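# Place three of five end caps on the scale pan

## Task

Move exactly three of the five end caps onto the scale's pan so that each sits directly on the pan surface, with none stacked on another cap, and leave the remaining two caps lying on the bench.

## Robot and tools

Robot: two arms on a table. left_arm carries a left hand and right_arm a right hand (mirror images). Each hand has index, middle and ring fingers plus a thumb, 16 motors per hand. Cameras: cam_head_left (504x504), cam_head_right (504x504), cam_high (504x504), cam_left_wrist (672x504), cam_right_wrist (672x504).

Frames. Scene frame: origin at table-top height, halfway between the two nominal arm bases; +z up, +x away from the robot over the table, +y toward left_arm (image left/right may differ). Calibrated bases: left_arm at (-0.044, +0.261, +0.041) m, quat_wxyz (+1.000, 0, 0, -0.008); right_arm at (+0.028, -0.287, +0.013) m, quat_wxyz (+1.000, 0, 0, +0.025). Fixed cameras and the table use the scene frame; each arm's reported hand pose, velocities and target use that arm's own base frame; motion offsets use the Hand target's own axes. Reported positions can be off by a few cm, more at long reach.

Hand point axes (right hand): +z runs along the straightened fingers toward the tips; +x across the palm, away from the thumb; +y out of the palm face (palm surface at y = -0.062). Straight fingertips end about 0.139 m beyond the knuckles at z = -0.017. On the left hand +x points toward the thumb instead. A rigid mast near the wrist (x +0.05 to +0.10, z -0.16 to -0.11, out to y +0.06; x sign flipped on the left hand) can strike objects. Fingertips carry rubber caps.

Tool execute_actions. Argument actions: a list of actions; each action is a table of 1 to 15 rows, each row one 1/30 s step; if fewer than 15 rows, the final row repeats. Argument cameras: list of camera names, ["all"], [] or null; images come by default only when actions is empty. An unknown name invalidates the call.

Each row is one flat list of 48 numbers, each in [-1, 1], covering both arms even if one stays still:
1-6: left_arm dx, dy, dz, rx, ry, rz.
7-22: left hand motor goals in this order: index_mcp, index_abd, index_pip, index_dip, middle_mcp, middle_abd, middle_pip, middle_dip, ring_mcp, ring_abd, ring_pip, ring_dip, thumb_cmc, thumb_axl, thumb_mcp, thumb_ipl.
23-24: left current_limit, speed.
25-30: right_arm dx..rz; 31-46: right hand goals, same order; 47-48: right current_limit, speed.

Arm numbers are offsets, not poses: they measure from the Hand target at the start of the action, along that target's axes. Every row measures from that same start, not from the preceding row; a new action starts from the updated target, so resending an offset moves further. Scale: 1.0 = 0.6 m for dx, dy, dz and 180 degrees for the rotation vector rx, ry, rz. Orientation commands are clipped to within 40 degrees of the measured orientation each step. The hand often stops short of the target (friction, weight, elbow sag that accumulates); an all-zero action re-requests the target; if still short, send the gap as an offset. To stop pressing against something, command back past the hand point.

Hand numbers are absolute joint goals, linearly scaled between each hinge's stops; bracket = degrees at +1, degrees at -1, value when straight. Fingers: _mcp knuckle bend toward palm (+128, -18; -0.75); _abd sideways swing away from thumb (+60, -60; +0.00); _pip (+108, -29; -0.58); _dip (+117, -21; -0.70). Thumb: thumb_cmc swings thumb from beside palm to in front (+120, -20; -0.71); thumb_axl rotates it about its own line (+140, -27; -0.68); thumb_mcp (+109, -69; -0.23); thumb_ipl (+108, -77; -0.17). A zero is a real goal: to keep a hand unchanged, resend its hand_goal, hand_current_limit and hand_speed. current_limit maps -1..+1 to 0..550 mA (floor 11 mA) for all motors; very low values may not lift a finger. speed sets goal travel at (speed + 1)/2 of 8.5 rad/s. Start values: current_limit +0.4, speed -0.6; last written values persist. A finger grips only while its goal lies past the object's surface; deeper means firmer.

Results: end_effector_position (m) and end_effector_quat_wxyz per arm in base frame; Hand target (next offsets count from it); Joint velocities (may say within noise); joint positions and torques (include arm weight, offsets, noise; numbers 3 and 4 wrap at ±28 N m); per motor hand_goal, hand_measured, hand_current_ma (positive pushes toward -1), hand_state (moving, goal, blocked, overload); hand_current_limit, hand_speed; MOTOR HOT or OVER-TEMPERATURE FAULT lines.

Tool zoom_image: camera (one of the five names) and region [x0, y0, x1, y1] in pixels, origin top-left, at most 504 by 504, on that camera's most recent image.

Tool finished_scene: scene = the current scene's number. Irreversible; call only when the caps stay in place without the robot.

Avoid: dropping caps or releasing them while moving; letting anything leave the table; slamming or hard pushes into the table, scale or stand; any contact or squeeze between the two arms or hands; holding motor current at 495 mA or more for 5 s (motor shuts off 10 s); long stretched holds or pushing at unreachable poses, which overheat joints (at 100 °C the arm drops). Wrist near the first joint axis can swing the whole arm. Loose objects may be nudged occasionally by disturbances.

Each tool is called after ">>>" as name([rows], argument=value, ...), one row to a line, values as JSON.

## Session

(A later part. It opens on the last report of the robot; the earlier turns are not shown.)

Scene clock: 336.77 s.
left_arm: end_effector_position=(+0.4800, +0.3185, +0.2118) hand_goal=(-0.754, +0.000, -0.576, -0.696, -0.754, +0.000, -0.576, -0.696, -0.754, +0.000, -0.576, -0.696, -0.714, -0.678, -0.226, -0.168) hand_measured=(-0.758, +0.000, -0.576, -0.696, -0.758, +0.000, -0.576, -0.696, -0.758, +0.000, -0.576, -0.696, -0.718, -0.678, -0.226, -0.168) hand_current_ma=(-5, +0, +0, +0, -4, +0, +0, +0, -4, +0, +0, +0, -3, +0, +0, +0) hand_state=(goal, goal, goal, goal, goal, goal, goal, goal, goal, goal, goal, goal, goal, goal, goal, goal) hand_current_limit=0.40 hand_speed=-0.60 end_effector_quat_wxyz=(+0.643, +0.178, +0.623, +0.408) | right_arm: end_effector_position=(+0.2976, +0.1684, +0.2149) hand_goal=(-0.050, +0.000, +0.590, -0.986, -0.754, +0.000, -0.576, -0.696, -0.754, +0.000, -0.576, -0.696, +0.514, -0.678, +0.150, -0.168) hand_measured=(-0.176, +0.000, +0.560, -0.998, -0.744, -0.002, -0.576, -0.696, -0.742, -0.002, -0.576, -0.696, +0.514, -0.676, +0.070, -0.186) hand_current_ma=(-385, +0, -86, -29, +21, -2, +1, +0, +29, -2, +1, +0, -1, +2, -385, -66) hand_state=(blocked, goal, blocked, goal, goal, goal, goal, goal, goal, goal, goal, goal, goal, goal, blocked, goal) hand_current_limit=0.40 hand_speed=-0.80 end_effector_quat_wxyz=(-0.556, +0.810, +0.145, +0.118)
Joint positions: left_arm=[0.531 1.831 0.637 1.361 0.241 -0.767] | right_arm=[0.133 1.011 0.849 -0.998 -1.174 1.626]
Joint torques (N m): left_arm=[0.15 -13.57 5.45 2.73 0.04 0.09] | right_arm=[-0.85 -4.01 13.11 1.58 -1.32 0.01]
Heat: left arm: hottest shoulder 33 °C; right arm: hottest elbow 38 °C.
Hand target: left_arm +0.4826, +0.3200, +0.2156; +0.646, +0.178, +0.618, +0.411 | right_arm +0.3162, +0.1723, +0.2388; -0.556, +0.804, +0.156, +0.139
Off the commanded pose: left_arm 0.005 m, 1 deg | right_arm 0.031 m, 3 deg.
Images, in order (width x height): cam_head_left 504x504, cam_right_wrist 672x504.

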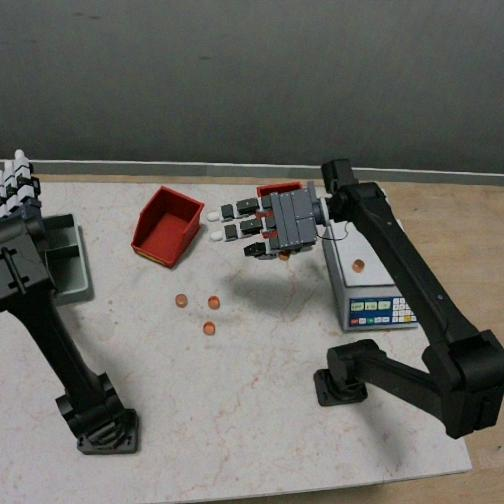

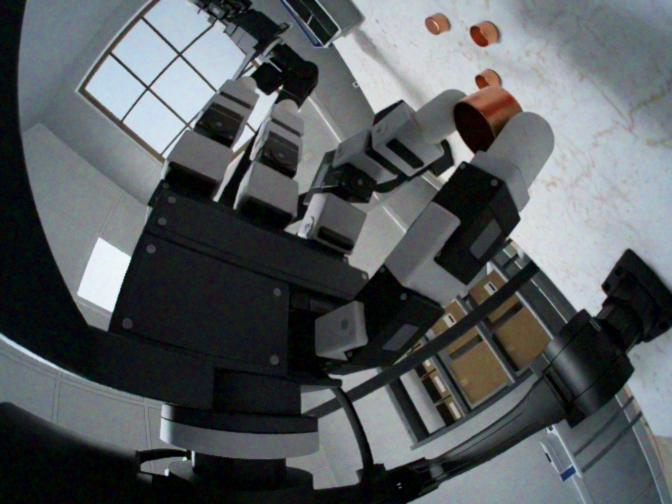

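>>> execute_actions([
  [[0,0,0,0,0,0,-0.754,0,-0.576,-0.696,-0.754,0,-0.576,-0.696,-0.754,0,-0.576,-0.696,-0.714,-0.678,-0.226,-0.168,0.4,-0.6,0.0606,0.0812,-0.1315,-0.031,0.0663,0.0266,-0.05,0,0.591,-0.986,-0.754,0,-0.576,-0.696,-0.754,0,-0.576,-0.696,0.514,-0.678,0.15,-0.168,0.4,-0.8]],
  [[0,0,0,0,0,0,-0.754,0,-0.576,-0.696,-0.754,0,-0.576,-0.696,-0.754,0,-0.576,-0.696,-0.714,-0.678,-0.226,-0.168,0.4,-0.6,0.0433,0.0779,-0.1433,-0.031,0.0663,0.0266,-0.05,0,0.591,-0.986,-0.754,0,-0.576,-0.696,-0.754,0,-0.576,-0.696,0.514,-0.678,0.15,-0.168,0.4,-0.8]],
  [[0,0,0,0,0,0,-0.754,0,-0.576,-0.696,-0.754,0,-0.576,-0.696,-0.754,0,-0.576,-0.696,-0.714,-0.678,-0.226,-0.168,0.4,-0.6,0.0357,0.0765,-0.1488,-0.031,0.0663,0.0266,-0.05,0,0.591,-0.986,-0.754,0,-0.576,-0.696,-0.754,0,-0.576,-0.696,0.514,-0.678,0.15,-0.168,0.4,-0.8]],
  [[0,0,0,0,0,0,-0.754,0,-0.576,-0.696,-0.754,0,-0.576,-0.696,-0.754,0,-0.576,-0.696,-0.714,-0.678,-0.226,-0.168,0.4,-0.6,-0.0398,0.0852,0.0342,0,0,0,-0.05,0,0.591,-0.986,-0.754,0,-0.576,-0.696,-0.754,0,-0.576,-0.696,0.514,-0.678,0.15,-0.168,0.4,-0.8]],
], cameras=["cam_head_left","cam_right_wrist"])

>>> zoom_image(camera="cam_head_left", region=[310, 210, 430, 310])

Scene clock: 346.67 s.
left_arm: end_effector_position=(+0.4800, +0.3185, +0.2118) hand_goal=(-0.754, +0.000, -0.576, -0.696, -0.754, +0.000, -0.576, -0.696, -0.754, +0.000, -0.576, -0.696, -0.714, -0.678, -0.226, -0.168) hand_measured=(-0.758, +0.000, -0.576, -0.696, -0.758, +0.000, -0.576, -0.696, -0.758, +0.000, -0.576, -0.696, -0.718, -0.678, -0.226, -0.168) hand_current_ma=(-5, +0, +0, +0, -4, +0, +0, +0, -4, +0, +0, +0, -3, +0, +0, +0) hand_state=(goal, goal, goal, goal, goal, goal, goal, goal, goal, goal, goal, goal, goal, goal, goal, goal) hand_current_limit=0.40 hand_speed=-0.60 end_effector_quat_wxyz=(+0.643, +0.178, +0.623, +0.408) | right_arm: end_effector_position=(+0.3628, -0.1147, +0.1832) hand_goal=(-0.050, +0.000, +0.590, -0.986, -0.754, +0.000, -0.576, -0.696, -0.754, +0.000, -0.576, -0.696, +0.514, -0.678, +0.150, -0.168) hand_measured=(-0.176, +0.000, +0.558, -0.998, -0.744, -0.002, -0.576, -0.696, -0.742, -0.002, -0.576, -0.696, +0.514, -0.676, +0.072, -0.188) hand_current_ma=(-385, +0, -90, -29, +21, -2, +1, +0, +28, -2, +1, +0, -1, +2, -380, -68) hand_state=(blocked, goal, blocked, goal, goal, goal, goal, goal, goal, goal, goal, goal, goal, goal, blocked, goal) hand_current_limit=0.40 hand_speed=-0.80 end_effector_quat_wxyz=(-0.471, +0.806, -0.145, +0.327)
Joint positions: left_arm=[0.531 1.831 0.637 1.361 0.241 -0.767] | right_arm=[-0.654 1.166 0.87 -0.929 -1.198 1.509]
Joint torques (N m): left_arm=[0.09 -13.57 5.48 2.73 0.05 0.09] | right_arm=[-1.2 -6.12 7.72 1.5 -1.28 -0.24]
Heat: left arm: hottest shoulder 33 °C; right arm: hottest elbow 40 °C.
Hand target: left_arm +0.4826, +0.3200, +0.2156; +0.646, +0.178, +0.618, +0.411 | right_arm +0.3639, -0.1162, +0.1789; -0.469, +0.807, -0.143, +0.330
Off the commanded pose: left_arm 0.005 m, 1 deg | right_arm 0.005 m, 0 deg.
Images, in order (width x height): cam_head_left 504x504, cam_right_wrist 672x504.

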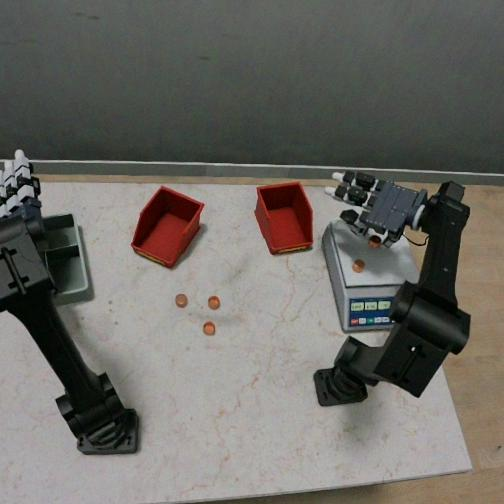

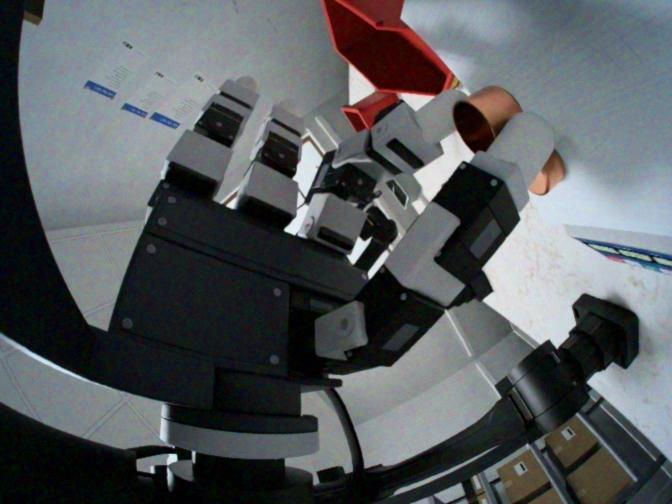

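Scaled by 4.200 from the camera's 504x504 image, which has a finer 720x720 frame.

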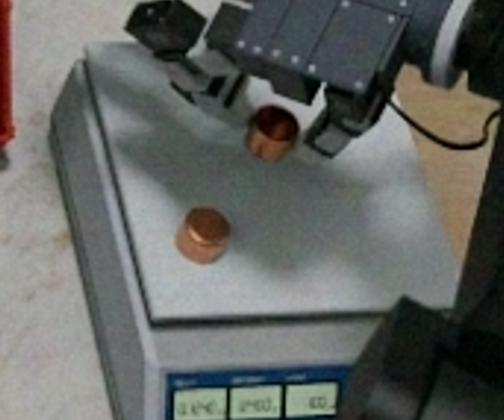

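>>> execute_actions([
  [[0,0,0,0,0,0,-0.754,0,-0.576,-0.696,-0.754,0,-0.576,-0.696,-0.754,0,-0.576,-0.696,-0.714,-0.678,-0.226,-0.168,0.4,-0.6,-0.0265,0.0568,0.0228,0,0,0,-0.05,0,0.591,-0.986,-0.754,0,-0.576,-0.696,-0.754,0,-0.576,-0.696,0.514,-0.678,0.15,-0.168,0.4,-0.8]],
])

>>> execute_actions([
  [[0,0,0,0,0,0,-0.754,0,-0.576,-0.696,-0.754,0,-0.576,-0.696,-0.754,0,-0.576,-0.696,-0.714,-0.678,-0.226,-0.168,0.4,-0.6,-0.0033,0.0071,0.0029,0,0,0,-0.05,0,0.591,-0.986,-0.754,0,-0.576,-0.696,-0.754,0,-0.576,-0.696,0.514,-0.678,0.15,-0.168,0.4,-0.8]],
])

Scene clock: 352.20 s.
left_arm: end_effector_position=(+0.4800, +0.3185, +0.2118) hand_goal=(-0.754, +0.000, -0.576, -0.696, -0.754, +0.000, -0.576, -0.696, -0.754, +0.000, -0.576, -0.696, -0.714, -0.678, -0.226, -0.168) hand_measured=(-0.758, +0.000, -0.576, -0.696, -0.758, +0.000, -0.576, -0.696, -0.758, +0.000, -0.576, -0.696, -0.718, -0.678, -0.226, -0.168) hand_current_ma=(-5, +0, +0, +0, -4, +0, +0, +0, -4, +0, +0, +0, -3, +0, +0, +0) hand_state=(goal, goal, goal, goal, goal, goal, goal, goal, goal, goal, goal, goal, goal, goal, goal, goal) hand_current_limit=0.40 hand_speed=-0.60 end_effector_quat_wxyz=(+0.643, +0.178, +0.623, +0.408) | right_arm: end_effector_position=(+0.3637, -0.1154, +0.1429) hand_goal=(-0.050, +0.000, +0.590, -0.986, -0.754, +0.000, -0.576, -0.696, -0.754, +0.000, -0.576, -0.696, +0.514, -0.678, +0.150, -0.168) hand_measured=(-0.176, +0.000, +0.558, -0.998, -0.744, -0.002, -0.576, -0.696, -0.742, -0.002, -0.576, -0.696, +0.514, -0.676, +0.072, -0.188) hand_current_ma=(-385, +0, -90, -29, +21, -2, +1, +0, +28, -2, +1, +0, -1, +2, -380, -68) hand_state=(blocked, goal, blocked, goal, goal, goal, goal, goal, goal, goal, goal, goal, goal, goal, blocked, goal) hand_current_limit=0.40 hand_speed=-0.80 end_effector_quat_wxyz=(-0.470, +0.807, -0.142, +0.329)
Joint positions: left_arm=[0.531 1.831 0.637 1.361 0.241 -0.767] | right_arm=[-0.654 1.212 0.792 -0.807 -1.198 1.501]
Joint torques (N m): left_arm=[0.09 -13.63 5.46 2.73 0.05 0.09] | right_arm=[-1.2 -6.53 7.47 1.52 -1.27 -0.16]
Heat: left arm: hottest shoulder 33 °C; right arm: hottest elbow 40 °C.
Hand target: left_arm +0.4826, +0.3200, +0.2156; +0.646, +0.178, +0.618, +0.411 | right_arm +0.3639, -0.1163, +0.1388; -0.469, +0.807, -0.143, +0.330
Off the commanded pose: left_arm 0.005 m, 1 deg | right_arm 0.004 m, 0 deg.

Scene clock: 352.90 s.
left_arm: end_effector_position=(+0.4800, +0.3185, +0.2118) hand_goal=(-0.754, +0.000, -0.576, -0.696, -0.754, +0.000, -0.576, -0.696, -0.754, +0.000, -0.576, -0.696, -0.714, -0.678, -0.226, -0.168) hand_measured=(-0.758, +0.000, -0.576, -0.696, -0.758, +0.000, -0.576, -0.696, -0.758, +0.000, -0.576, -0.696, -0.718, -0.678, -0.226, -0.168) hand_current_ma=(-5, +0, +0, +0, -4, +0, +0, +0, -4, +0, +0, +0, -3, +0, +0, +0) hand_state=(goal, goal, goal, goal, goal, goal, goal, goal, goal, goal, goal, goal, goal, goal, goal, goal) hand_current_limit=0.40 hand_speed=-0.60 end_effector_quat_wxyz=(+0.643, +0.178, +0.623, +0.408) | right_arm: end_effector_position=(+0.3646, -0.1160, +0.1413) hand_goal=(-0.050, +0.000, +0.590, -0.986, -0.754, +0.000, -0.576, -0.696, -0.754, +0.000, -0.576, -0.696, +0.514, -0.678, +0.150, -0.168) hand_measured=(-0.176, +0.000, +0.558, -0.998, -0.744, -0.002, -0.576, -0.696, -0.742, -0.002, -0.576, -0.696, +0.514, -0.676, +0.072, -0.188) hand_current_ma=(-385, +0, -90, -29, +21, -2, +1, +0, +28, -2, +1, +0, -1, +2, -380, -68) hand_state=(blocked, goal, blocked, goal, goal, goal, goal, goal, goal, goal, goal, goal, goal, goal, blocked, goal) hand_current_limit=0.40 hand_speed=-0.80 end_effector_quat_wxyz=(-0.468, +0.807, -0.139, +0.333)
Joint positions: left_arm=[0.531 1.831 0.637 1.361 0.241 -0.767] | right_arm=[-0.654 1.212 0.786 -0.791 -1.198 1.501]
Joint torques (N m): left_arm=[0.15 -13.63 5.46 2.73 0.05 0.09] | right_arm=[-1.2 -5.95 7.24 1.58 -1.26 -0.14]
Heat: left arm: hottest shoulder 33 °C; right arm: hottest elbow 39 °C.
Hand target: left_arm +0.4826, +0.3200, +0.2156; +0.646, +0.178, +0.618, +0.411 | right_arm +0.3639, -0.1162, +0.1338; -0.469, +0.807, -0.143, +0.330
Off the commanded pose: left_arm 0.005 m, 1 deg | right_arm 0.007 m, 1 deg.

>>> execute_actions([
  [[0,0,0,0,0,0,-0.754,0,-0.576,-0.696,-0.754,0,-0.576,-0.696,-0.754,0,-0.576,-0.696,-0.714,-0.678,-0.226,-0.168,0.4,-0.6,-0.0013,0.0028,0.0011,0,0,0,-0.05,0,0.591,-0.986,-0.754,0,-0.576,-0.696,-0.754,0,-0.576,-0.696,0.514,-0.678,0.15,-0.168,0.4,-0.8]],
], cameras=["cam_head_left","cam_head_right","cam_right_wrist"])

>>> zoom_image(camera="cam_head_left", region=[340, 220, 410, 280])

>>> zoom_image(camera="cam_head_right", region=[340, 220, 410, 280])

>>> zoom_image(camera="cam_right_wrist", region=[350, 0, 672, 300])

Scene clock: 360.30 s.
left_arm: end_effector_position=(+0.4800, +0.3185, +0.2118) hand_goal=(-0.754, +0.000, -0.576, -0.696, -0.754, +0.000, -0.576, -0.696, -0.754, +0.000, -0.576, -0.696, -0.714, -0.678, -0.226, -0.168) hand_measured=(-0.758, +0.000, -0.576, -0.696, -0.758, +0.000, -0.576, -0.696, -0.758, +0.000, -0.576, -0.696, -0.718, -0.678, -0.226, -0.168) hand_current_ma=(-5, +0, +0, +0, -4, +0, +0, +0, -4, +0, +0, +0, -3, +0, +0, +0) hand_state=(goal, goal, goal, goal, goal, goal, goal, goal, goal, goal, goal, goal, goal, goal, goal, goal) hand_current_limit=0.40 hand_speed=-0.60 end_effector_quat_wxyz=(+0.643, +0.178, +0.623, +0.408) | right_arm: end_effector_position=(+0.3656, -0.1168, +0.1410) hand_goal=(-0.050, +0.000, +0.590, -0.986, -0.754, +0.000, -0.576, -0.696, -0.754, +0.000, -0.576, -0.696, +0.514, -0.678, +0.150, -0.168) hand_measured=(-0.176, +0.000, +0.558, -0.998, -0.744, -0.002, -0.576, -0.696, -0.742, -0.002, -0.576, -0.696, +0.514, -0.676, +0.072, -0.188) hand_current_ma=(-385, +0, -90, -29, +21, -2, +1, +0, +28, -2, +1, +0, -1, +2, -380, -68) hand_state=(blocked, goal, blocked, goal, goal, goal, goal, goal, goal, goal, goal, goal, goal, goal, blocked, goal) hand_current_limit=0.40 hand_speed=-0.80 end_effector_quat_wxyz=(-0.467, +0.807, -0.138, +0.334)
Joint positions: left_arm=[0.531 1.831 0.637 1.361 0.241 -0.767] | right_arm=[-0.654 1.213 0.786 -0.785 -1.198 1.501]
Joint torques (N m): left_arm=[0.15 -13.57 5.46 2.74 0.05 0.09] | right_arm=[-1.2 -5.95 6.98 1.5 -1.26 -0.15]
Heat: left arm: hottest shoulder 33 °C; right arm: hottest elbow 39 °C.
Hand target: left_arm +0.4826, +0.3200, +0.2156; +0.646, +0.178, +0.618, +0.411 | right_arm +0.3639, -0.1163, +0.1319; -0.469, +0.807, -0.143, +0.330
Off the commanded pose: left_arm 0.005 m, 1 deg | right_arm 0.009 m, 1 deg.
Images, in order (width x height): cam_head_left 504x504, cam_head_right 504x504, cam_right_wrist 672x504.

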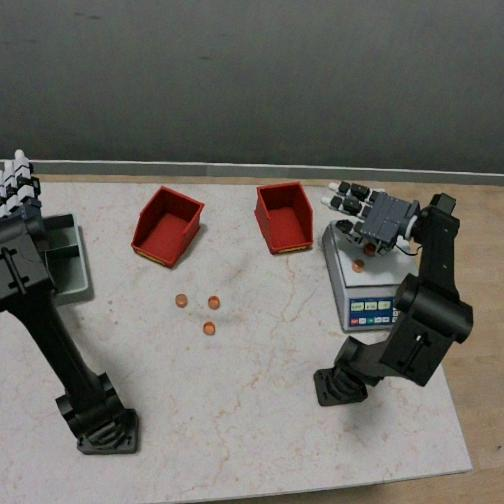

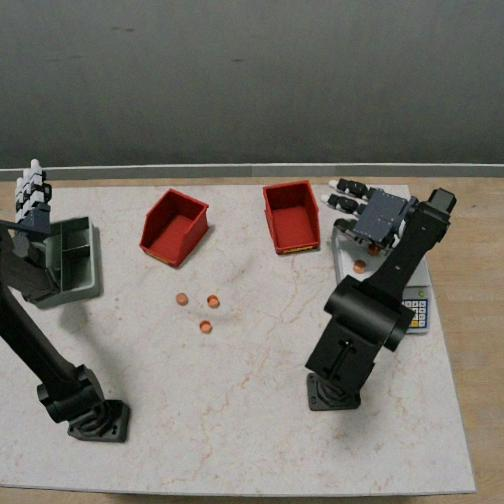

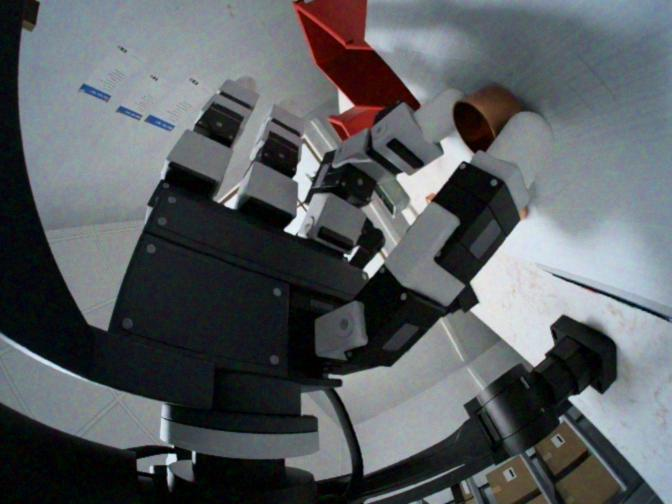

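Scaled by 7.200 from the camera's 504x504 image, which has a finer 720x720 frame.

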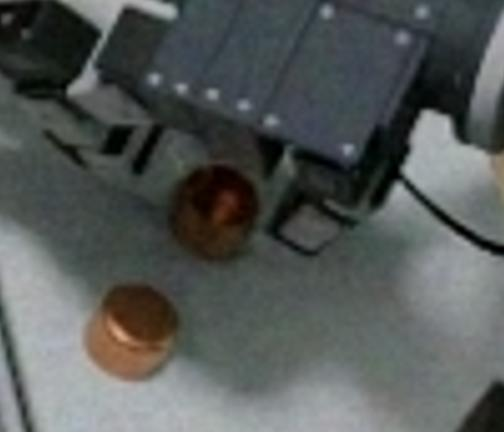

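Scaled by 7.200 from the camera's 504x504 image, which has a finer 720x720 frame.

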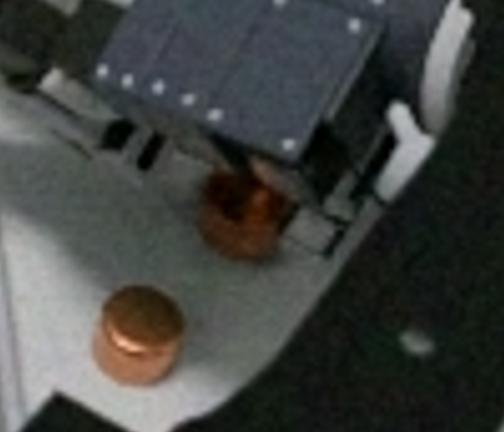

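Scaled by 1.565 from the camera's 672x504 image, which has a finer 960x720 frame.

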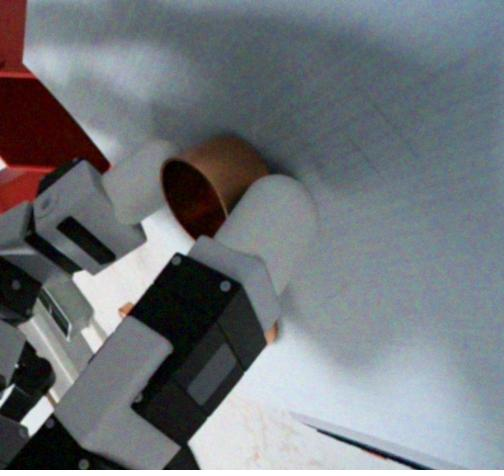

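>>> execute_actions([
  [[0,0,0,0,0,0,-0.754,0,-0.576,-0.696,-0.754,0,-0.576,-0.696,-0.754,0,-0.576,-0.696,-0.714,-0.678,-0.226,-0.168,0.4,-0.6,-0.002,0.0043,0.0017,0,0,0,-0.05,0,0.591,-0.986,-0.754,0,-0.576,-0.696,-0.754,0,-0.576,-0.696,0.514,-0.678,0.15,-0.168,0.4,-0.8]],
])

Scene clock: 370.87 s.
left_arm: end_effector_position=(+0.4800, +0.3185, +0.2118) hand_goal=(-0.754, +0.000, -0.576, -0.696, -0.754, +0.000, -0.576, -0.696, -0.754, +0.000, -0.576, -0.696, -0.714, -0.678, -0.226, -0.168) hand_measured=(-0.758, +0.000, -0.576, -0.696, -0.758, +0.000, -0.576, -0.696, -0.758, +0.000, -0.576, -0.696, -0.718, -0.678, -0.226, -0.168) hand_current_ma=(-5, +0, +0, +0, -4, +0, +0, +0, -4, +0, +0, +0, -3, +0, +0, +0) hand_state=(goal, goal, goal, goal, goal, goal, goal, goal, goal, goal, goal, goal, goal, goal, goal, goal) hand_current_limit=0.40 hand_speed=-0.60 end_effector_quat_wxyz=(+0.643, +0.178, +0.623, +0.408) | right_arm: end_effector_position=(+0.3646, -0.1160, +0.1365) hand_goal=(-0.050, +0.000, +0.590, -0.986, -0.754, +0.000, -0.576, -0.696, -0.754, +0.000, -0.576, -0.696, +0.514, -0.678, +0.150, -0.168) hand_measured=(-0.176, +0.000, +0.558, -0.998, -0.744, -0.002, -0.576, -0.696, -0.742, -0.002, -0.576, -0.696, +0.514, -0.676, +0.072, -0.188) hand_current_ma=(-385, +0, -90, -29, +21, -2, +1, +0, +28, -2, +1, +0, -1, +2, -380, -69) hand_state=(blocked, goal, blocked, goal, goal, goal, goal, goal, goal, goal, goal, goal, goal, goal, blocked, goal) hand_current_limit=0.40 hand_speed=-0.80 end_effector_quat_wxyz=(-0.468, +0.807, -0.139, +0.333)
Joint positions: left_arm=[0.531 1.831 0.637 1.361 0.241 -0.767] | right_arm=[-0.654 1.218 0.777 -0.776 -1.198 1.501]
Joint torques (N m): left_arm=[0.15 -13.57 5.48 2.71 0.05 0.09] | right_arm=[-1.26 -5.89 7.19 1.52 -1.26 -0.14]
Heat: left arm: hottest shoulder 33 °C; right arm: hottest elbow 38 °C.
Hand target: left_arm +0.4826, +0.3200, +0.2156; +0.646, +0.178, +0.618, +0.411 | right_arm +0.3638, -0.1162, +0.1288; -0.469, +0.807, -0.143, +0.330
Off the commanded pose: left_arm 0.005 m, 1 deg | right_arm 0.008 m, 1 deg.

>>> execute_actions([
  [[0,0,0,0,0,0,-0.754,0,-0.576,-0.696,-0.754,0,-0.576,-0.696,-0.754,0,-0.576,-0.696,-0.714,-0.678,-0.226,-0.168,0.4,-0.6,-0.002,0.0043,0.0017,0,0,0,-0.05,0,0.591,-0.986,-0.754,0,-0.576,-0.696,-0.754,0,-0.576,-0.696,0.514,-0.678,0.15,-0.168,0.4,-0.8]],
])

>>> execute_actions([
  [[0,0,0,0,0,0,-0.754,0,-0.576,-0.696,-0.754,0,-0.576,-0.696,-0.754,0,-0.576,-0.696,-0.714,-0.678,-0.226,-0.168,0.4,-0.6,-0.0013,0.0028,0.0011,0,0,0,-0.05,0,0.591,-0.986,-0.754,0,-0.576,-0.696,-0.754,0,-0.576,-0.696,0.514,-0.678,0.15,-0.168,0.4,-0.8]],
])

Scene clock: 375.57 s.
left_arm: end_effector_position=(+0.4800, +0.3185, +0.2118) hand_goal=(-0.754, +0.000, -0.576, -0.696, -0.754, +0.000, -0.576, -0.696, -0.754, +0.000, -0.576, -0.696, -0.714, -0.678, -0.226, -0.168) hand_measured=(-0.758, +0.000, -0.576, -0.696, -0.758, +0.000, -0.576, -0.696, -0.758, +0.000, -0.576, -0.696, -0.718, -0.678, -0.226, -0.168) hand_current_ma=(-5, +0, +0, +0, -4, +0, +0, +0, -4, +0, +0, +0, -3, +0, +0, +0) hand_state=(goal, goal, goal, goal, goal, goal, goal, goal, goal, goal, goal, goal, goal, goal, goal, goal) hand_current_limit=0.40 hand_speed=-0.60 end_effector_quat_wxyz=(+0.643, +0.178, +0.623, +0.408) | right_arm: end_effector_position=(+0.3661, -0.1172, +0.1365) hand_goal=(-0.050, +0.000, +0.590, -0.986, -0.754, +0.000, -0.576, -0.696, -0.754, +0.000, -0.576, -0.696, +0.514, -0.678, +0.150, -0.168) hand_measured=(-0.176, +0.000, +0.558, -0.998, -0.744, -0.002, -0.576, -0.696, -0.742, -0.002, -0.576, -0.696, +0.514, -0.676, +0.072, -0.188) hand_current_ma=(-385, +0, -90, -29, +21, -2, +1, +0, +28, -2, +1, +0, -1, +2, -380, -69) hand_state=(blocked, goal, blocked, goal, goal, goal, goal, goal, goal, goal, goal, goal, goal, goal, blocked, goal) hand_current_limit=0.40 hand_speed=-0.80 end_effector_quat_wxyz=(-0.466, +0.807, -0.137, +0.335)
Joint positions: left_arm=[0.531 1.831 0.637 1.361 0.241 -0.767] | right_arm=[-0.654 1.219 0.777 -0.767 -1.198 1.501]
Joint torques (N m): left_arm=[0.15 -13.63 5.48 2.73 0.05 0.09] | right_arm=[-1.2 -5.77 6.78 1.54 -1.26 -0.15]
Heat: left arm: hottest shoulder 33 °C; right arm: hottest elbow 38 °C.
Hand target: left_arm +0.4826, +0.3200, +0.2156; +0.646, +0.178, +0.618, +0.411 | right_arm +0.3639, -0.1162, +0.1258; -0.469, +0.807, -0.143, +0.330
Off the commanded pose: left_arm 0.005 m, 1 deg | right_arm 0.011 m, 1 deg.

Scene clock: 376.27 s.
left_arm: end_effector_position=(+0.4800, +0.3185, +0.2118) hand_goal=(-0.754, +0.000, -0.576, -0.696, -0.754, +0.000, -0.576, -0.696, -0.754, +0.000, -0.576, -0.696, -0.714, -0.678, -0.226, -0.168) hand_measured=(-0.758, +0.000, -0.576, -0.696, -0.758, +0.000, -0.576, -0.696, -0.758, +0.000, -0.576, -0.696, -0.718, -0.678, -0.226, -0.168) hand_current_ma=(-5, +0, +0, +0, -4, +0, +0, +0, -4, +0, +0, +0, -3, +0, +0, +0) hand_state=(goal, goal, goal, goal, goal, goal, goal, goal, goal, goal, goal, goal, goal, goal, goal, goal) hand_current_limit=0.40 hand_speed=-0.60 end_effector_quat_wxyz=(+0.643, +0.178, +0.623, +0.408) | right_arm: end_effector_position=(+0.3662, -0.1171, +0.1356) hand_goal=(-0.050, +0.000, +0.590, -0.986, -0.754, +0.000, -0.576, -0.696, -0.754, +0.000, -0.576, -0.696, +0.514, -0.678, +0.150, -0.168) hand_measured=(-0.174, +0.000, +0.558, -0.998, -0.744, -0.002, -0.576, -0.696, -0.742, -0.002, -0.576, -0.696, +0.514, -0.676, +0.072, -0.190) hand_current_ma=(-385, +0, -90, -29, +21, -2, +1, +0, +28, -2, +1, +0, -1, +2, -380, -80) hand_state=(blocked, goal, blocked, goal, goal, goal, goal, goal, goal, goal, goal, goal, goal, goal, blocked, blocked) hand_current_limit=0.40 hand_speed=-0.80 end_effector_quat_wxyz=(-0.466, +0.807, -0.136, +0.337)
Joint positions: left_arm=[0.531 1.831 0.637 1.361 0.241 -0.767] | right_arm=[-0.654 1.219 0.774 -0.76 -1.199 1.501]
Joint torques (N m): left_arm=[0.09 -13.57 5.48 2.73 0.05 0.09] | right_arm=[-1.2 -5.54 6.79 1.52 -1.22 -0.15]
Heat: left arm: hottest shoulder 33 °C; right arm: hottest elbow 38 °C.
Hand target: left_arm +0.4826, +0.3200, +0.2156; +0.646, +0.178, +0.618, +0.411 | right_arm +0.3638, -0.1162, +0.1239; -0.469, +0.807, -0.143, +0.330
Off the commanded pose: left_arm 0.005 m, 1 deg | right_arm 0.012 m, 1 deg.

>>> execute_actions([
  [[0,0,0,0,0,0,-0.754,0,-0.576,-0.696,-0.754,0,-0.576,-0.696,-0.754,0,-0.576,-0.696,-0.714,-0.678,-0.226,-0.168,0.4,-0.6,0.002,-0.0043,-0.0017,0,0,0,-0.22,0,0.591,-0.986,-0.754,0,-0.576,-0.696,-0.754,0,-0.576,-0.696,0.514,-0.678,0.02,-0.168,0.3,-0.88]],
  [[0,0,0,0,0,0,-0.754,0,-0.576,-0.696,-0.754,0,-0.576,-0.696,-0.754,0,-0.576,-0.696,-0.714,-0.678,-0.226,-0.168,0.4,-0.6,0,0,0,0,0,0,-0.27,0,0.591,-0.986,-0.754,0,-0.576,-0.696,-0.754,0,-0.576,-0.696,0.514,-0.678,-0.01,-0.168,0.3,-0.85]],
], cameras=["cam_head_left","cam_right_wrist"])

>>> zoom_image(camera="cam_head_left", region=[310, 210, 430, 310])

Scene clock: 381.90 s.
left_arm: end_effector_position=(+0.4800, +0.3185, +0.2118) hand_goal=(-0.754, +0.000, -0.576, -0.696, -0.754, +0.000, -0.576, -0.696, -0.754, +0.000, -0.576, -0.696, -0.714, -0.678, -0.226, -0.168) hand_measured=(-0.758, +0.000, -0.576, -0.696, -0.758, +0.000, -0.576, -0.696, -0.758, +0.000, -0.576, -0.696, -0.718, -0.678, -0.226, -0.168) hand_current_ma=(-5, +0, +0, +0, -4, +0, +0, +0, -4, +0, +0, +0, -3, +0, +0, +0) hand_state=(goal, goal, goal, goal, goal, goal, goal, goal, goal, goal, goal, goal, goal, goal, goal, goal) hand_current_limit=0.40 hand_speed=-0.60 end_effector_quat_wxyz=(+0.643, +0.178, +0.623, +0.408) | right_arm: end_effector_position=(+0.3662, -0.1170, +0.1354) hand_goal=(-0.270, +0.000, +0.590, -0.986, -0.754, +0.000, -0.576, -0.696, -0.754, +0.000, -0.576, -0.696, +0.514, -0.678, -0.010, -0.168) hand_measured=(-0.260, +0.000, +0.584, -0.990, -0.744, -0.002, -0.576, -0.696, -0.742, -0.002, -0.576, -0.696, +0.514, -0.676, -0.008, -0.170) hand_current_ma=(+20, +0, -11, -5, +21, -2, +1, +0, +28, -2, +1, +0, -1, +2, +5, -4) hand_state=(goal, goal, goal, goal, goal, goal, goal, goal, goal, goal, goal, goal, goal, goal, goal, goal) hand_current_limit=0.30 hand_speed=-0.85 end_effector_quat_wxyz=(-0.466, +0.807, -0.136, +0.336)
Joint positions: left_arm=[0.531 1.831 0.637 1.361 0.241 -0.767] | right_arm=[-0.654 1.22 0.774 -0.76 -1.199 1.501]
Joint torques (N m): left_arm=[0.15 -13.63 5.48 2.74 0.05 0.09] | right_arm=[-1.2 -5.89 7.17 1.16 -1.2 -0.14]
Heat: left arm: hottest shoulder 33 °C; right arm: hottest elbow 38 °C.
Hand target: left_arm +0.4826, +0.3200, +0.2156; +0.646, +0.178, +0.618, +0.411 | right_arm +0.3638, -0.1162, +0.1268; -0.469, +0.807, -0.143, +0.330
Off the commanded pose: left_arm 0.005 m, 1 deg | right_arm 0.009 m, 1 deg.
Images, in order (width x height): cam_head_left 504x504, cam_right_wrist 672x504.

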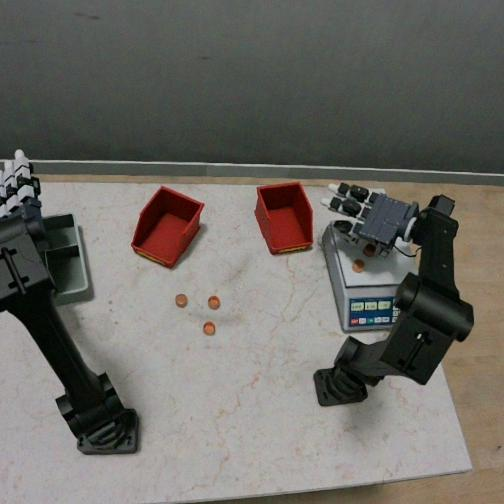

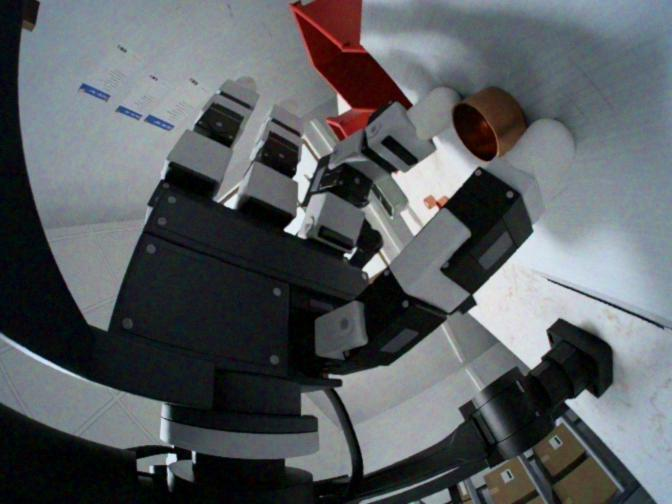

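Scaled by 4.200 from the camera's 504x504 image, which has a finer 720x720 frame.

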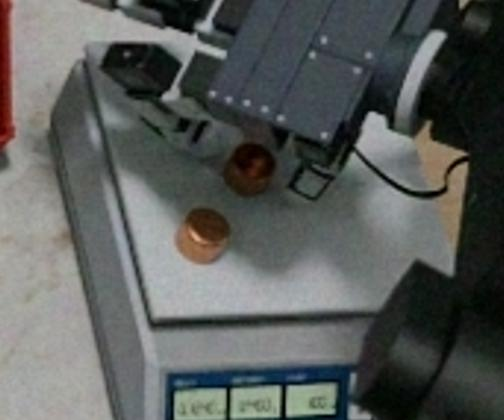

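>>> execute_actions([
  [[0,0,0,0,0,0,-0.754,0,-0.576,-0.696,-0.754,0,-0.576,-0.696,-0.754,0,-0.576,-0.696,-0.714,-0.678,-0.226,-0.168,0.4,-0.6,0.0257,-0.0238,-0.0082,0,0,0,-0.33,0,0.591,-0.986,-0.754,0,-0.576,-0.696,-0.754,0,-0.576,-0.696,0.514,-0.678,-0.03,-0.168,0.3,-0.8]],
  [[0,0,0,0,0,0,-0.754,0,-0.576,-0.696,-0.754,0,-0.576,-0.696,-0.754,0,-0.576,-0.696,-0.714,-0.678,-0.226,-0.168,0.4,-0.6,0.053,-0.1136,-0.0456,0,0,0,-0.36,0,0.591,-0.986,-0.754,0,-0.576,-0.696,-0.754,0,-0.576,-0.696,0.514,-0.678,-0.04,-0.168,0.3,-0.8]],
], cameras=["cam_head_left"])

>>> zoom_image(camera="cam_head_left", region=[310, 210, 430, 310])

>>> execute_actions([
  [[0,0,0,0,0,0,-0.754,0,-0.576,-0.696,-0.754,0,-0.576,-0.696,-0.754,0,-0.576,-0.696,-0.714,-0.678,-0.226,-0.168,0.4,-0.6,-0.0745,-0.0805,0.1137,0.0309,-0.0663,-0.0266,-0.411,0,0.591,-0.986,-0.754,0,-0.576,-0.696,-0.754,0,-0.576,-0.696,0.514,-0.678,-0.056,-0.168,0.3,-0.6]],
  [[0,0,0,0,0,0,-0.754,0,-0.576,-0.696,-0.754,0,-0.576,-0.696,-0.754,0,-0.576,-0.696,-0.714,-0.678,-0.226,-0.168,0.4,-0.6,-0.0738,-0.0793,0.1113,0.0309,-0.0663,-0.0266,-0.411,0,0.591,-0.986,-0.754,0,-0.576,-0.696,-0.754,0,-0.576,-0.696,0.514,-0.678,-0.056,-0.168,0.3,-0.6]],
  [[0,0,0,0,0,0,-0.754,0,-0.576,-0.696,-0.754,0,-0.576,-0.696,-0.754,0,-0.576,-0.696,-0.714,-0.678,-0.226,-0.168,0.4,-0.6,-0.0527,-0.074,0.1225,0.0309,-0.0663,-0.0266,-0.411,0,0.591,-0.986,-0.754,0,-0.576,-0.696,-0.754,0,-0.576,-0.696,0.514,-0.678,-0.056,-0.168,0.3,-0.6]],
  [[0,0,0,0,0,0,-0.754,0,-0.576,-0.696,-0.754,0,-0.576,-0.696,-0.754,0,-0.576,-0.696,-0.714,-0.678,-0.226,-0.168,0.4,-0.6,-0.0545,-0.0298,0.1568,0.0309,-0.0663,-0.0266,-0.411,0,0.591,-0.986,-0.754,0,-0.576,-0.696,-0.754,0,-0.576,-0.696,0.514,-0.678,-0.056,-0.168,0.3,-0.6]],
  [[0,0,0,0,0,0,-0.754,0,-0.576,-0.696,-0.754,0,-0.576,-0.696,-0.754,0,-0.576,-0.696,-0.714,-0.678,-0.226,-0.168,0.4,-0.6,-0.0667,-0.0052,0.1788,0.0309,-0.0663,-0.0266,-0.411,0,0.591,-0.986,-0.754,0,-0.576,-0.696,-0.754,0,-0.576,-0.696,0.514,-0.678,-0.056,-0.168,0.3,-0.6]],
  [[0,0,0,0,0,0,-0.754,0,-0.576,-0.696,-0.754,0,-0.576,-0.696,-0.754,0,-0.576,-0.696,-0.714,-0.678,-0.226,-0.168,0.4,-0.6,-0.0544,0.1165,0.0467,0,0,0,-0.411,0,0.591,-0.986,-0.754,0,-0.576,-0.696,-0.754,0,-0.576,-0.696,0.514,-0.678,-0.056,-0.168,0.3,-0.6]],
], cameras=["cam_head_left","cam_right_wrist"])

>>> zoom_image(camera="cam_right_wrist", region=[350, 0, 672, 300])

Scene clock: 407.50 s.
left_arm: end_effector_position=(+0.4800, +0.3185, +0.2118) hand_goal=(-0.754, +0.000, -0.576, -0.696, -0.754, +0.000, -0.576, -0.696, -0.754, +0.000, -0.576, -0.696, -0.714, -0.678, -0.226, -0.168) hand_measured=(-0.758, +0.000, -0.576, -0.696, -0.758, +0.000, -0.576, -0.696, -0.758, +0.000, -0.576, -0.696, -0.718, -0.678, -0.226, -0.168) hand_current_ma=(-5, +0, +0, +0, -4, +0, +0, +0, -4, +0, +0, +0, -3, +0, +0, +0) hand_state=(goal, goal, goal, goal, goal, goal, goal, goal, goal, goal, goal, goal, goal, goal, goal, goal) hand_current_limit=0.40 hand_speed=-0.60 end_effector_quat_wxyz=(+0.643, +0.178, +0.623, +0.408) | right_arm: end_effector_position=(+0.3591, -0.1117, +0.2098) hand_goal=(-0.360, +0.000, +0.590, -0.986, -0.754, +0.000, -0.576, -0.696, -0.754, +0.000, -0.576, -0.696, +0.514, -0.678, -0.040, -0.168) hand_measured=(-0.350, +0.002, +0.592, -0.986, -0.744, -0.002, -0.576, -0.696, -0.742, -0.002, -0.576, -0.696, +0.514, -0.676, -0.038, -0.170) hand_current_ma=(+22, +2, +2, +1, +21, -2, +1, +0, +28, -2, +1, +0, -1, +2, +6, -4) hand_state=(goal, goal, goal, goal, goal, goal, goal, goal, goal, goal, goal, goal, goal, goal, goal, goal) hand_current_limit=0.30 hand_speed=-0.80 end_effector_quat_wxyz=(-0.476, +0.804, -0.158, +0.318)
Joint positions: left_arm=[0.531 1.831 0.637 1.361 0.241 -0.767] | right_arm=[-0.654 1.143 0.927 -1.017 -1.198 1.535]
Joint torques (N m): left_arm=[0.15 -13.63 5.45 2.73 0.05 0.09] | right_arm=[-0.85 -5.6 12.33 0.58 -1.22 -0.28]
Heat: left arm: hottest shoulder 33 °C; right arm: hottest elbow 38 °C.
Hand target: left_arm +0.4826, +0.3200, +0.2156; +0.646, +0.178, +0.618, +0.411 | right_arm +0.3709, -0.1203, +0.2269; -0.469, +0.807, -0.143, +0.330
Off the commanded pose: left_arm 0.005 m, 1 deg | right_arm 0.023 m, 2 deg.
Images, in order (width x height): cam_head_left 504x504.

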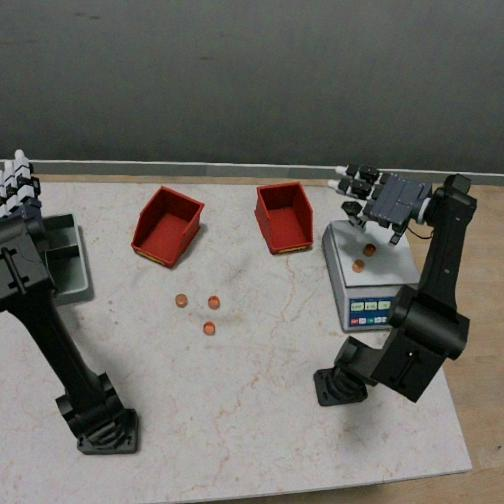

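Scaled by 4.200 from the camera's 504x504 image, which has a finer 720x720 frame.

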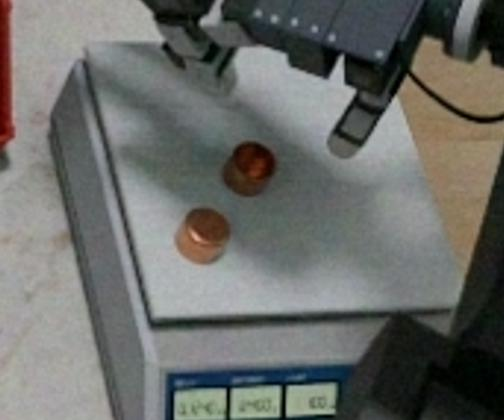

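Scene clock: 411.07 s.
left_arm: end_effector_position=(+0.4800, +0.3185, +0.2118) hand_goal=(-0.754, +0.000, -0.576, -0.696, -0.754, +0.000, -0.576, -0.696, -0.754, +0.000, -0.576, -0.696, -0.714, -0.678, -0.226, -0.168) hand_measured=(-0.758, +0.000, -0.576, -0.696, -0.758, +0.000, -0.576, -0.696, -0.758, +0.000, -0.576, -0.696, -0.718, -0.678, -0.226, -0.168) hand_current_ma=(-5, +0, +0, +0, -4, +0, +0, +0, -4, +0, +0, +0, -3, +0, +0, +0) hand_state=(goal, goal, goal, goal, goal, goal, goal, goal, goal, goal, goal, goal, goal, goal, goal, goal) hand_current_limit=0.40 hand_speed=-0.60 end_effector_quat_wxyz=(+0.643, +0.178, +0.623, +0.408) | right_arm: end_effector_position=(+0.2562, +0.3317, +0.0668) hand_goal=(-0.412, +0.000, +0.590, -0.986, -0.754, +0.000, -0.576, -0.696, -0.754, +0.000, -0.576, -0.696, +0.514, -0.678, -0.056, -0.168) hand_measured=(-0.406, +0.002, +0.590, -0.986, -0.744, -0.002, -0.576, -0.696, -0.742, -0.002, -0.576, -0.696, +0.512, -0.676, -0.056, -0.170) hand_current_ma=(+13, +2, +1, +1, +22, -2, +1, +0, +29, -2, +1, +0, -1, +2, +0, -3) hand_state=(goal, goal, goal, goal, goal, goal, goal, goal, goal, goal, goal, goal, goal, goal, goal, goal) hand_current_limit=0.30 hand_speed=-0.60 end_effector_quat_wxyz=(-0.573, +0.742, +0.349, +0.002)
Joint positions: left_arm=[0.531 1.831 0.637 1.361 0.241 -0.767] | right_arm=[0.602 1.424 0.746 -0.47 -1.184 1.58]
Joint torques (N m): left_arm=[0.15 -13.63 5.45 2.74 0.05 0.09] | right_arm=[-0.73 -8.76 6.76 1.63 -1.21 0]
Heat: left arm: hottest shoulder 33 °C; right arm: hottest elbow 38 °C.
Hand target: left_arm +0.4826, +0.3200, +0.2156; +0.646, +0.178, +0.618, +0.411 | right_arm +0.2547, +0.3327, +0.0645; -0.573, +0.743, +0.346, +0.000
Off the commanded pose: left_arm 0.005 m, 1 deg | right_arm 0.003 m, 0 deg.
Images, in order (width x height): cam_head_left 504x504, cam_right_wrist 672x504.

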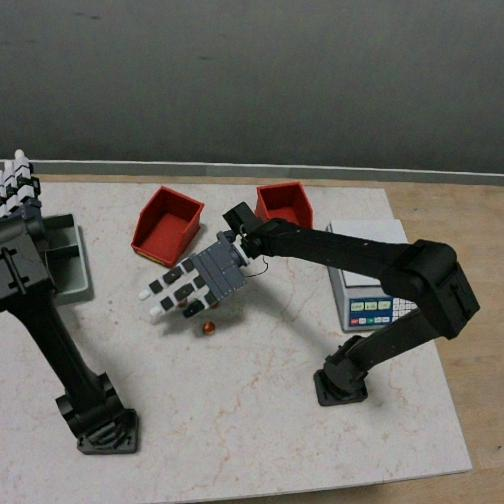

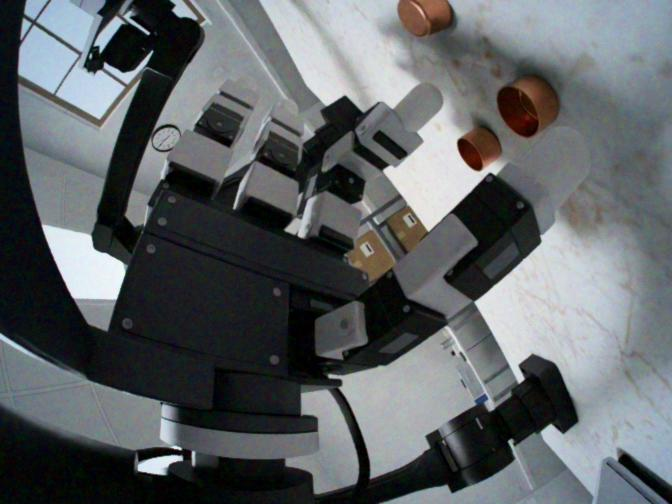

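Scaled by 1.565 from the camera's 672x504 image, which has a finer 960x720 frame.

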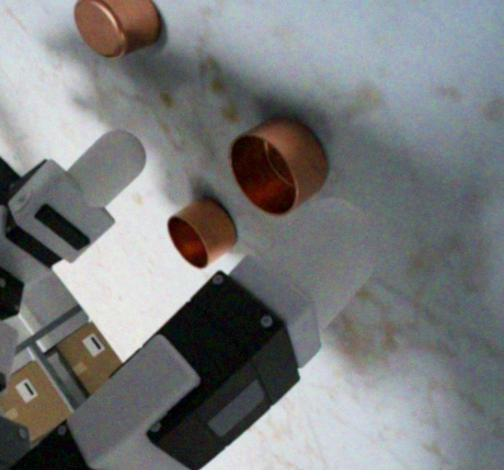

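>>> execute_actions([
  [[0,0,0,0,0,0,-0.754,0,-0.576,-0.696,-0.754,0,-0.576,-0.696,-0.754,0,-0.576,-0.696,-0.714,-0.678,-0.226,-0.168,0.4,-0.6,-0.0233,0.0422,0.0192,0,0,0,-0.411,0,0.591,-0.986,-0.754,0,-0.576,-0.696,-0.754,0,-0.576,-0.696,0.514,-0.678,-0.056,-0.168,0.3,-0.6]],
], cameras=["cam_right_wrist"])

>>> zoom_image(camera="cam_right_wrist", region=[350, 0, 672, 300])

Scene clock: 417.70 s.
left_arm: end_effector_position=(+0.4800, +0.3185, +0.2118) hand_goal=(-0.754, +0.000, -0.576, -0.696, -0.754, +0.000, -0.576, -0.696, -0.754, +0.000, -0.576, -0.696, -0.714, -0.678, -0.226, -0.168) hand_measured=(-0.758, +0.000, -0.576, -0.696, -0.758, +0.000, -0.576, -0.696, -0.758, +0.000, -0.576, -0.696, -0.718, -0.678, -0.226, -0.168) hand_current_ma=(-5, +0, +0, +0, -4, +0, +0, +0, -4, +0, +0, +0, -3, +0, +0, +0) hand_state=(goal, goal, goal, goal, goal, goal, goal, goal, goal, goal, goal, goal, goal, goal, goal, goal) hand_current_limit=0.40 hand_speed=-0.60 end_effector_quat_wxyz=(+0.643, +0.178, +0.623, +0.408) | right_arm: end_effector_position=(+0.2571, +0.3323, +0.0394) hand_goal=(-0.412, +0.000, +0.590, -0.986, -0.754, +0.000, -0.576, -0.696, -0.754, +0.000, -0.576, -0.696, +0.514, -0.678, -0.056, -0.168) hand_measured=(-0.406, +0.002, +0.590, -0.986, -0.744, -0.002, -0.576, -0.696, -0.742, -0.002, -0.576, -0.696, +0.512, -0.676, -0.056, -0.170) hand_current_ma=(+13, +2, +1, +1, +22, -2, +1, +0, +29, -2, +1, +0, -1, +2, +0, -3) hand_state=(goal, goal, goal, goal, goal, goal, goal, goal, goal, goal, goal, goal, goal, goal, goal, goal) hand_current_limit=0.30 hand_speed=-0.60 end_effector_quat_wxyz=(-0.574, +0.741, +0.349, +0.007)
Joint positions: left_arm=[0.531 1.831 0.637 1.361 0.241 -0.767] | right_arm=[0.602 1.481 0.707 -0.353 -1.183 1.593]
Joint torques (N m): left_arm=[0.09 -13.57 5.46 2.7 0.05 0.09] | right_arm=[-0.38 -8.53 6.04 1.54 -1.16 -0.05]
Heat: left arm: hottest shoulder 33 °C; right arm: hottest elbow 38 °C.
Hand target: left_arm +0.4826, +0.3200, +0.2156; +0.646, +0.178, +0.618, +0.411 | right_arm +0.2526, +0.3327, +0.0334; -0.573, +0.743, +0.346, +0.000
Off the commanded pose: left_arm 0.005 m, 1 deg | right_arm 0.008 m, 1 deg.
Images, in order (width x height): cam_right_wrist 672x504.

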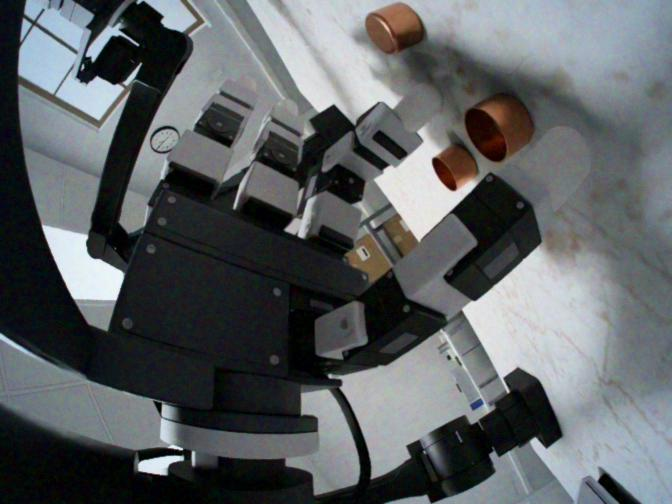

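Scaled by 1.565 from the camera's 672x504 image, which has a finer 960x720 frame.

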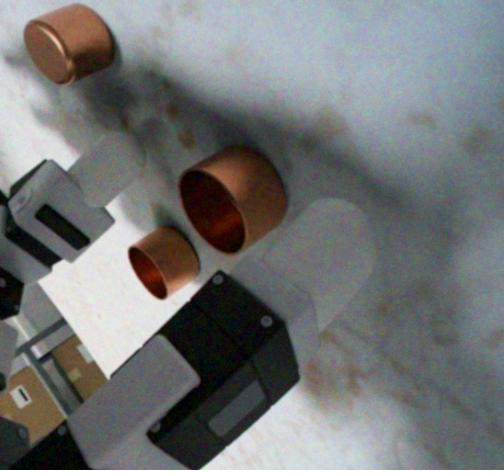

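>>> execute_actions([
  [[0,0,0,0,0,0,-0.754,0,-0.576,-0.696,-0.754,0,-0.576,-0.696,-0.754,0,-0.576,-0.696,-0.714,-0.678,-0.226,-0.168,0.4,-0.6,-0.0109,0.0036,0.0028,0,0,0,-0.411,0,0.591,-0.986,-0.754,0,-0.576,-0.696,-0.754,0,-0.576,-0.696,0.514,-0.678,-0.056,-0.168,0.3,-0.6]],
], cameras=["cam_right_wrist"])

>>> zoom_image(camera="cam_right_wrist", region=[350, 0, 672, 300])

Scene clock: 425.67 s.
left_arm: end_effector_position=(+0.4800, +0.3185, +0.2118) hand_goal=(-0.754, +0.000, -0.576, -0.696, -0.754, +0.000, -0.576, -0.696, -0.754, +0.000, -0.576, -0.696, -0.714, -0.678, -0.226, -0.168) hand_measured=(-0.758, +0.000, -0.576, -0.696, -0.758, +0.000, -0.576, -0.696, -0.758, +0.000, -0.576, -0.696, -0.718, -0.678, -0.226, -0.168) hand_current_ma=(-5, +0, +0, +0, -4, +0, +0, +0, -4, +0, +0, +0, -3, +0, +0, +0) hand_state=(goal, goal, goal, goal, goal, goal, goal, goal, goal, goal, goal, goal, goal, goal, goal, goal) hand_current_limit=0.40 hand_speed=-0.60 end_effector_quat_wxyz=(+0.643, +0.178, +0.623, +0.408) | right_arm: end_effector_position=(+0.2544, +0.3304, +0.0354) hand_goal=(-0.412, +0.000, +0.590, -0.986, -0.754, +0.000, -0.576, -0.696, -0.754, +0.000, -0.576, -0.696, +0.514, -0.678, -0.056, -0.168) hand_measured=(-0.406, +0.002, +0.590, -0.986, -0.744, -0.002, -0.576, -0.696, -0.742, -0.002, -0.576, -0.696, +0.512, -0.676, -0.056, -0.170) hand_current_ma=(+13, +2, +1, +1, +22, -2, +1, +0, +29, -2, +1, +0, -1, +2, +0, -3) hand_state=(goal, goal, goal, goal, goal, goal, goal, goal, goal, goal, goal, goal, goal, goal, goal, goal) hand_current_limit=0.30 hand_speed=-0.60 end_effector_quat_wxyz=(-0.574, +0.741, +0.349, +0.009)
Joint positions: left_arm=[0.531 1.831 0.637 1.361 0.241 -0.767] | right_arm=[0.602 1.481 0.69 -0.327 -1.183 1.599]
Joint torques (N m): left_arm=[0.15 -13.63 5.46 2.73 0.05 0.09] | right_arm=[-0.15 -8.41 5.76 1.61 -1.12 0.01]
Heat: left arm: hottest shoulder 33 °C; right arm: hottest elbow 37 °C.
Hand target: left_arm +0.4826, +0.3200, +0.2156; +0.646, +0.178, +0.618, +0.411 | right_arm +0.2482, +0.3307, +0.0286; -0.573, +0.743, +0.346, +0.000
Off the commanded pose: left_arm 0.005 m, 1 deg | right_arm 0.009 m, 1 deg.
Images, in order (width x height): cam_right_wrist 672x504.

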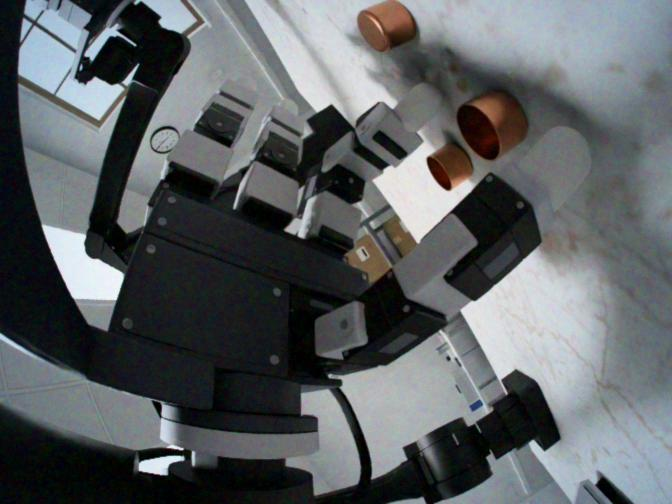

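Scaled by 1.565 from the camera's 672x504 image, which has a finer 960x720 frame.

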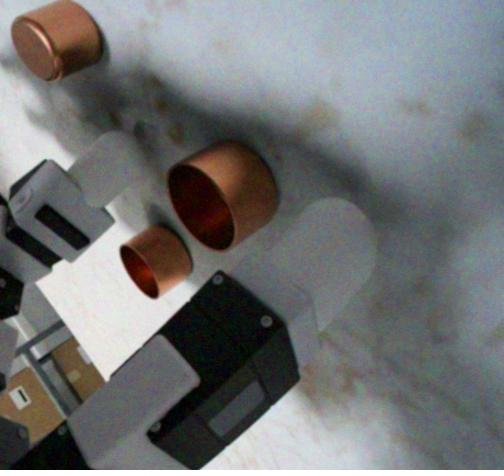

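>>> execute_actions([
  [[0,0,0,0,0,0,-0.754,0,-0.576,-0.696,-0.754,0,-0.576,-0.696,-0.754,0,-0.576,-0.696,-0.714,-0.678,-0.226,-0.168,0.4,-0.6,-0.0035,0.0032,0.0015,0,0,0,-0.3,0,0.591,-0.986,-0.754,0,-0.576,-0.696,-0.754,0,-0.576,-0.696,0.514,-0.678,0.0,-0.168,0.3,-0.8]],
  [[0,0,0,0,0,0,-0.754,0,-0.576,-0.696,-0.754,0,-0.576,-0.696,-0.754,0,-0.576,-0.696,-0.714,-0.678,-0.226,-0.168,0.4,-0.6,0,0,0,0,0,0,-0.22,0,0.591,-0.986,-0.754,0,-0.576,-0.696,-0.754,0,-0.576,-0.696,0.514,-0.678,0.05,-0.168,0.3,-0.8]],
  [[0,0,0,0,0,0,-0.754,0,-0.576,-0.696,-0.754,0,-0.576,-0.696,-0.754,0,-0.576,-0.696,-0.714,-0.678,-0.226,-0.168,0.4,-0.6,0,0,0,0,0,0,-0.05,0,0.591,-0.986,-0.754,0,-0.576,-0.696,-0.754,0,-0.576,-0.696,0.514,-0.678,0.15,-0.168,0.4,-0.8]],
], cameras=["cam_right_wrist"])

>>> zoom_image(camera="cam_right_wrist", region=[350, 0, 672, 300])

Scene clock: 437.20 s.
left_arm: end_effector_position=(+0.4800, +0.3185, +0.2118) hand_goal=(-0.754, +0.000, -0.576, -0.696, -0.754, +0.000, -0.576, -0.696, -0.754, +0.000, -0.576, -0.696, -0.714, -0.678, -0.226, -0.168) hand_measured=(-0.758, +0.000, -0.576, -0.696, -0.758, +0.000, -0.576, -0.696, -0.758, +0.000, -0.576, -0.696, -0.718, -0.678, -0.226, -0.168) hand_current_ma=(-5, +0, +0, +0, -4, +0, +0, +0, -4, +0, +0, +0, -3, +0, +0, +0) hand_state=(goal, goal, goal, goal, goal, goal, goal, goal, goal, goal, goal, goal, goal, goal, goal, goal) hand_current_limit=0.40 hand_speed=-0.60 end_effector_quat_wxyz=(+0.643, +0.178, +0.623, +0.408) | right_arm: end_effector_position=(+0.2536, +0.3300, +0.0341) hand_goal=(-0.050, +0.000, +0.590, -0.986, -0.754, +0.000, -0.576, -0.696, -0.754, +0.000, -0.576, -0.696, +0.514, -0.678, +0.150, -0.168) hand_measured=(-0.180, +0.002, +0.572, -0.996, -0.744, -0.002, -0.576, -0.696, -0.742, -0.002, -0.576, -0.696, +0.512, -0.676, +0.074, -0.184) hand_current_ma=(-385, +2, -47, -20, +22, -2, +1, +0, +29, -2, +1, +0, -1, +2, -366, -58) hand_state=(blocked, goal, goal, goal, goal, goal, goal, goal, goal, goal, goal, goal, goal, goal, blocked, goal) hand_current_limit=0.40 hand_speed=-0.80 end_effector_quat_wxyz=(-0.575, +0.740, +0.349, +0.010)
Joint positions: left_arm=[0.531 1.831 0.637 1.361 0.241 -0.767] | right_arm=[0.602 1.481 0.684 -0.317 -1.183 1.601]
Joint torques (N m): left_arm=[0.21 -13.57 5.45 2.73 0.05 0.09] | right_arm=[-0.15 -8.06 5.75 1.68 -1.07 -0.03]
Heat: left arm: hottest shoulder 33 °C; right arm: hottest elbow 37 °C.
Hand target: left_arm +0.4826, +0.3200, +0.2156; +0.646, +0.178, +0.618, +0.411 | right_arm +0.2472, +0.3301, +0.0257; -0.573, +0.743, +0.346, +0.000
Off the commanded pose: left_arm 0.005 m, 1 deg | right_arm 0.011 m, 1 deg.
Images, in order (width x height): cam_right_wrist 672x504.

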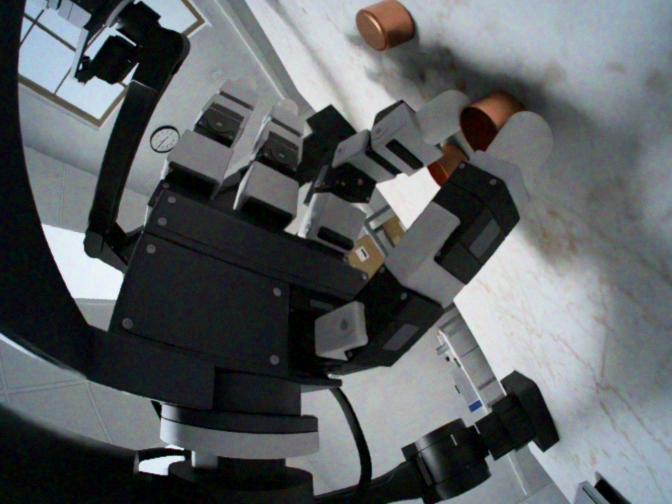

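Scaled by 1.565 from the camera's 672x504 image, which has a finer 960x720 frame.

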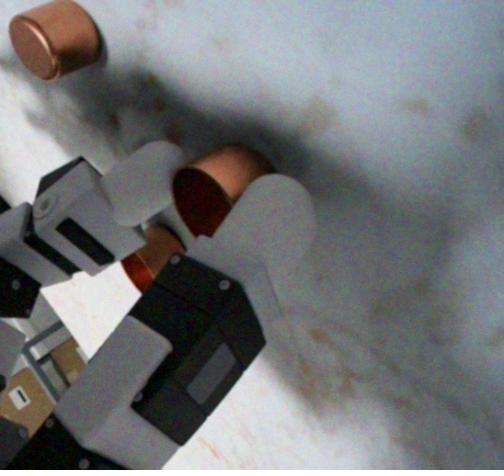

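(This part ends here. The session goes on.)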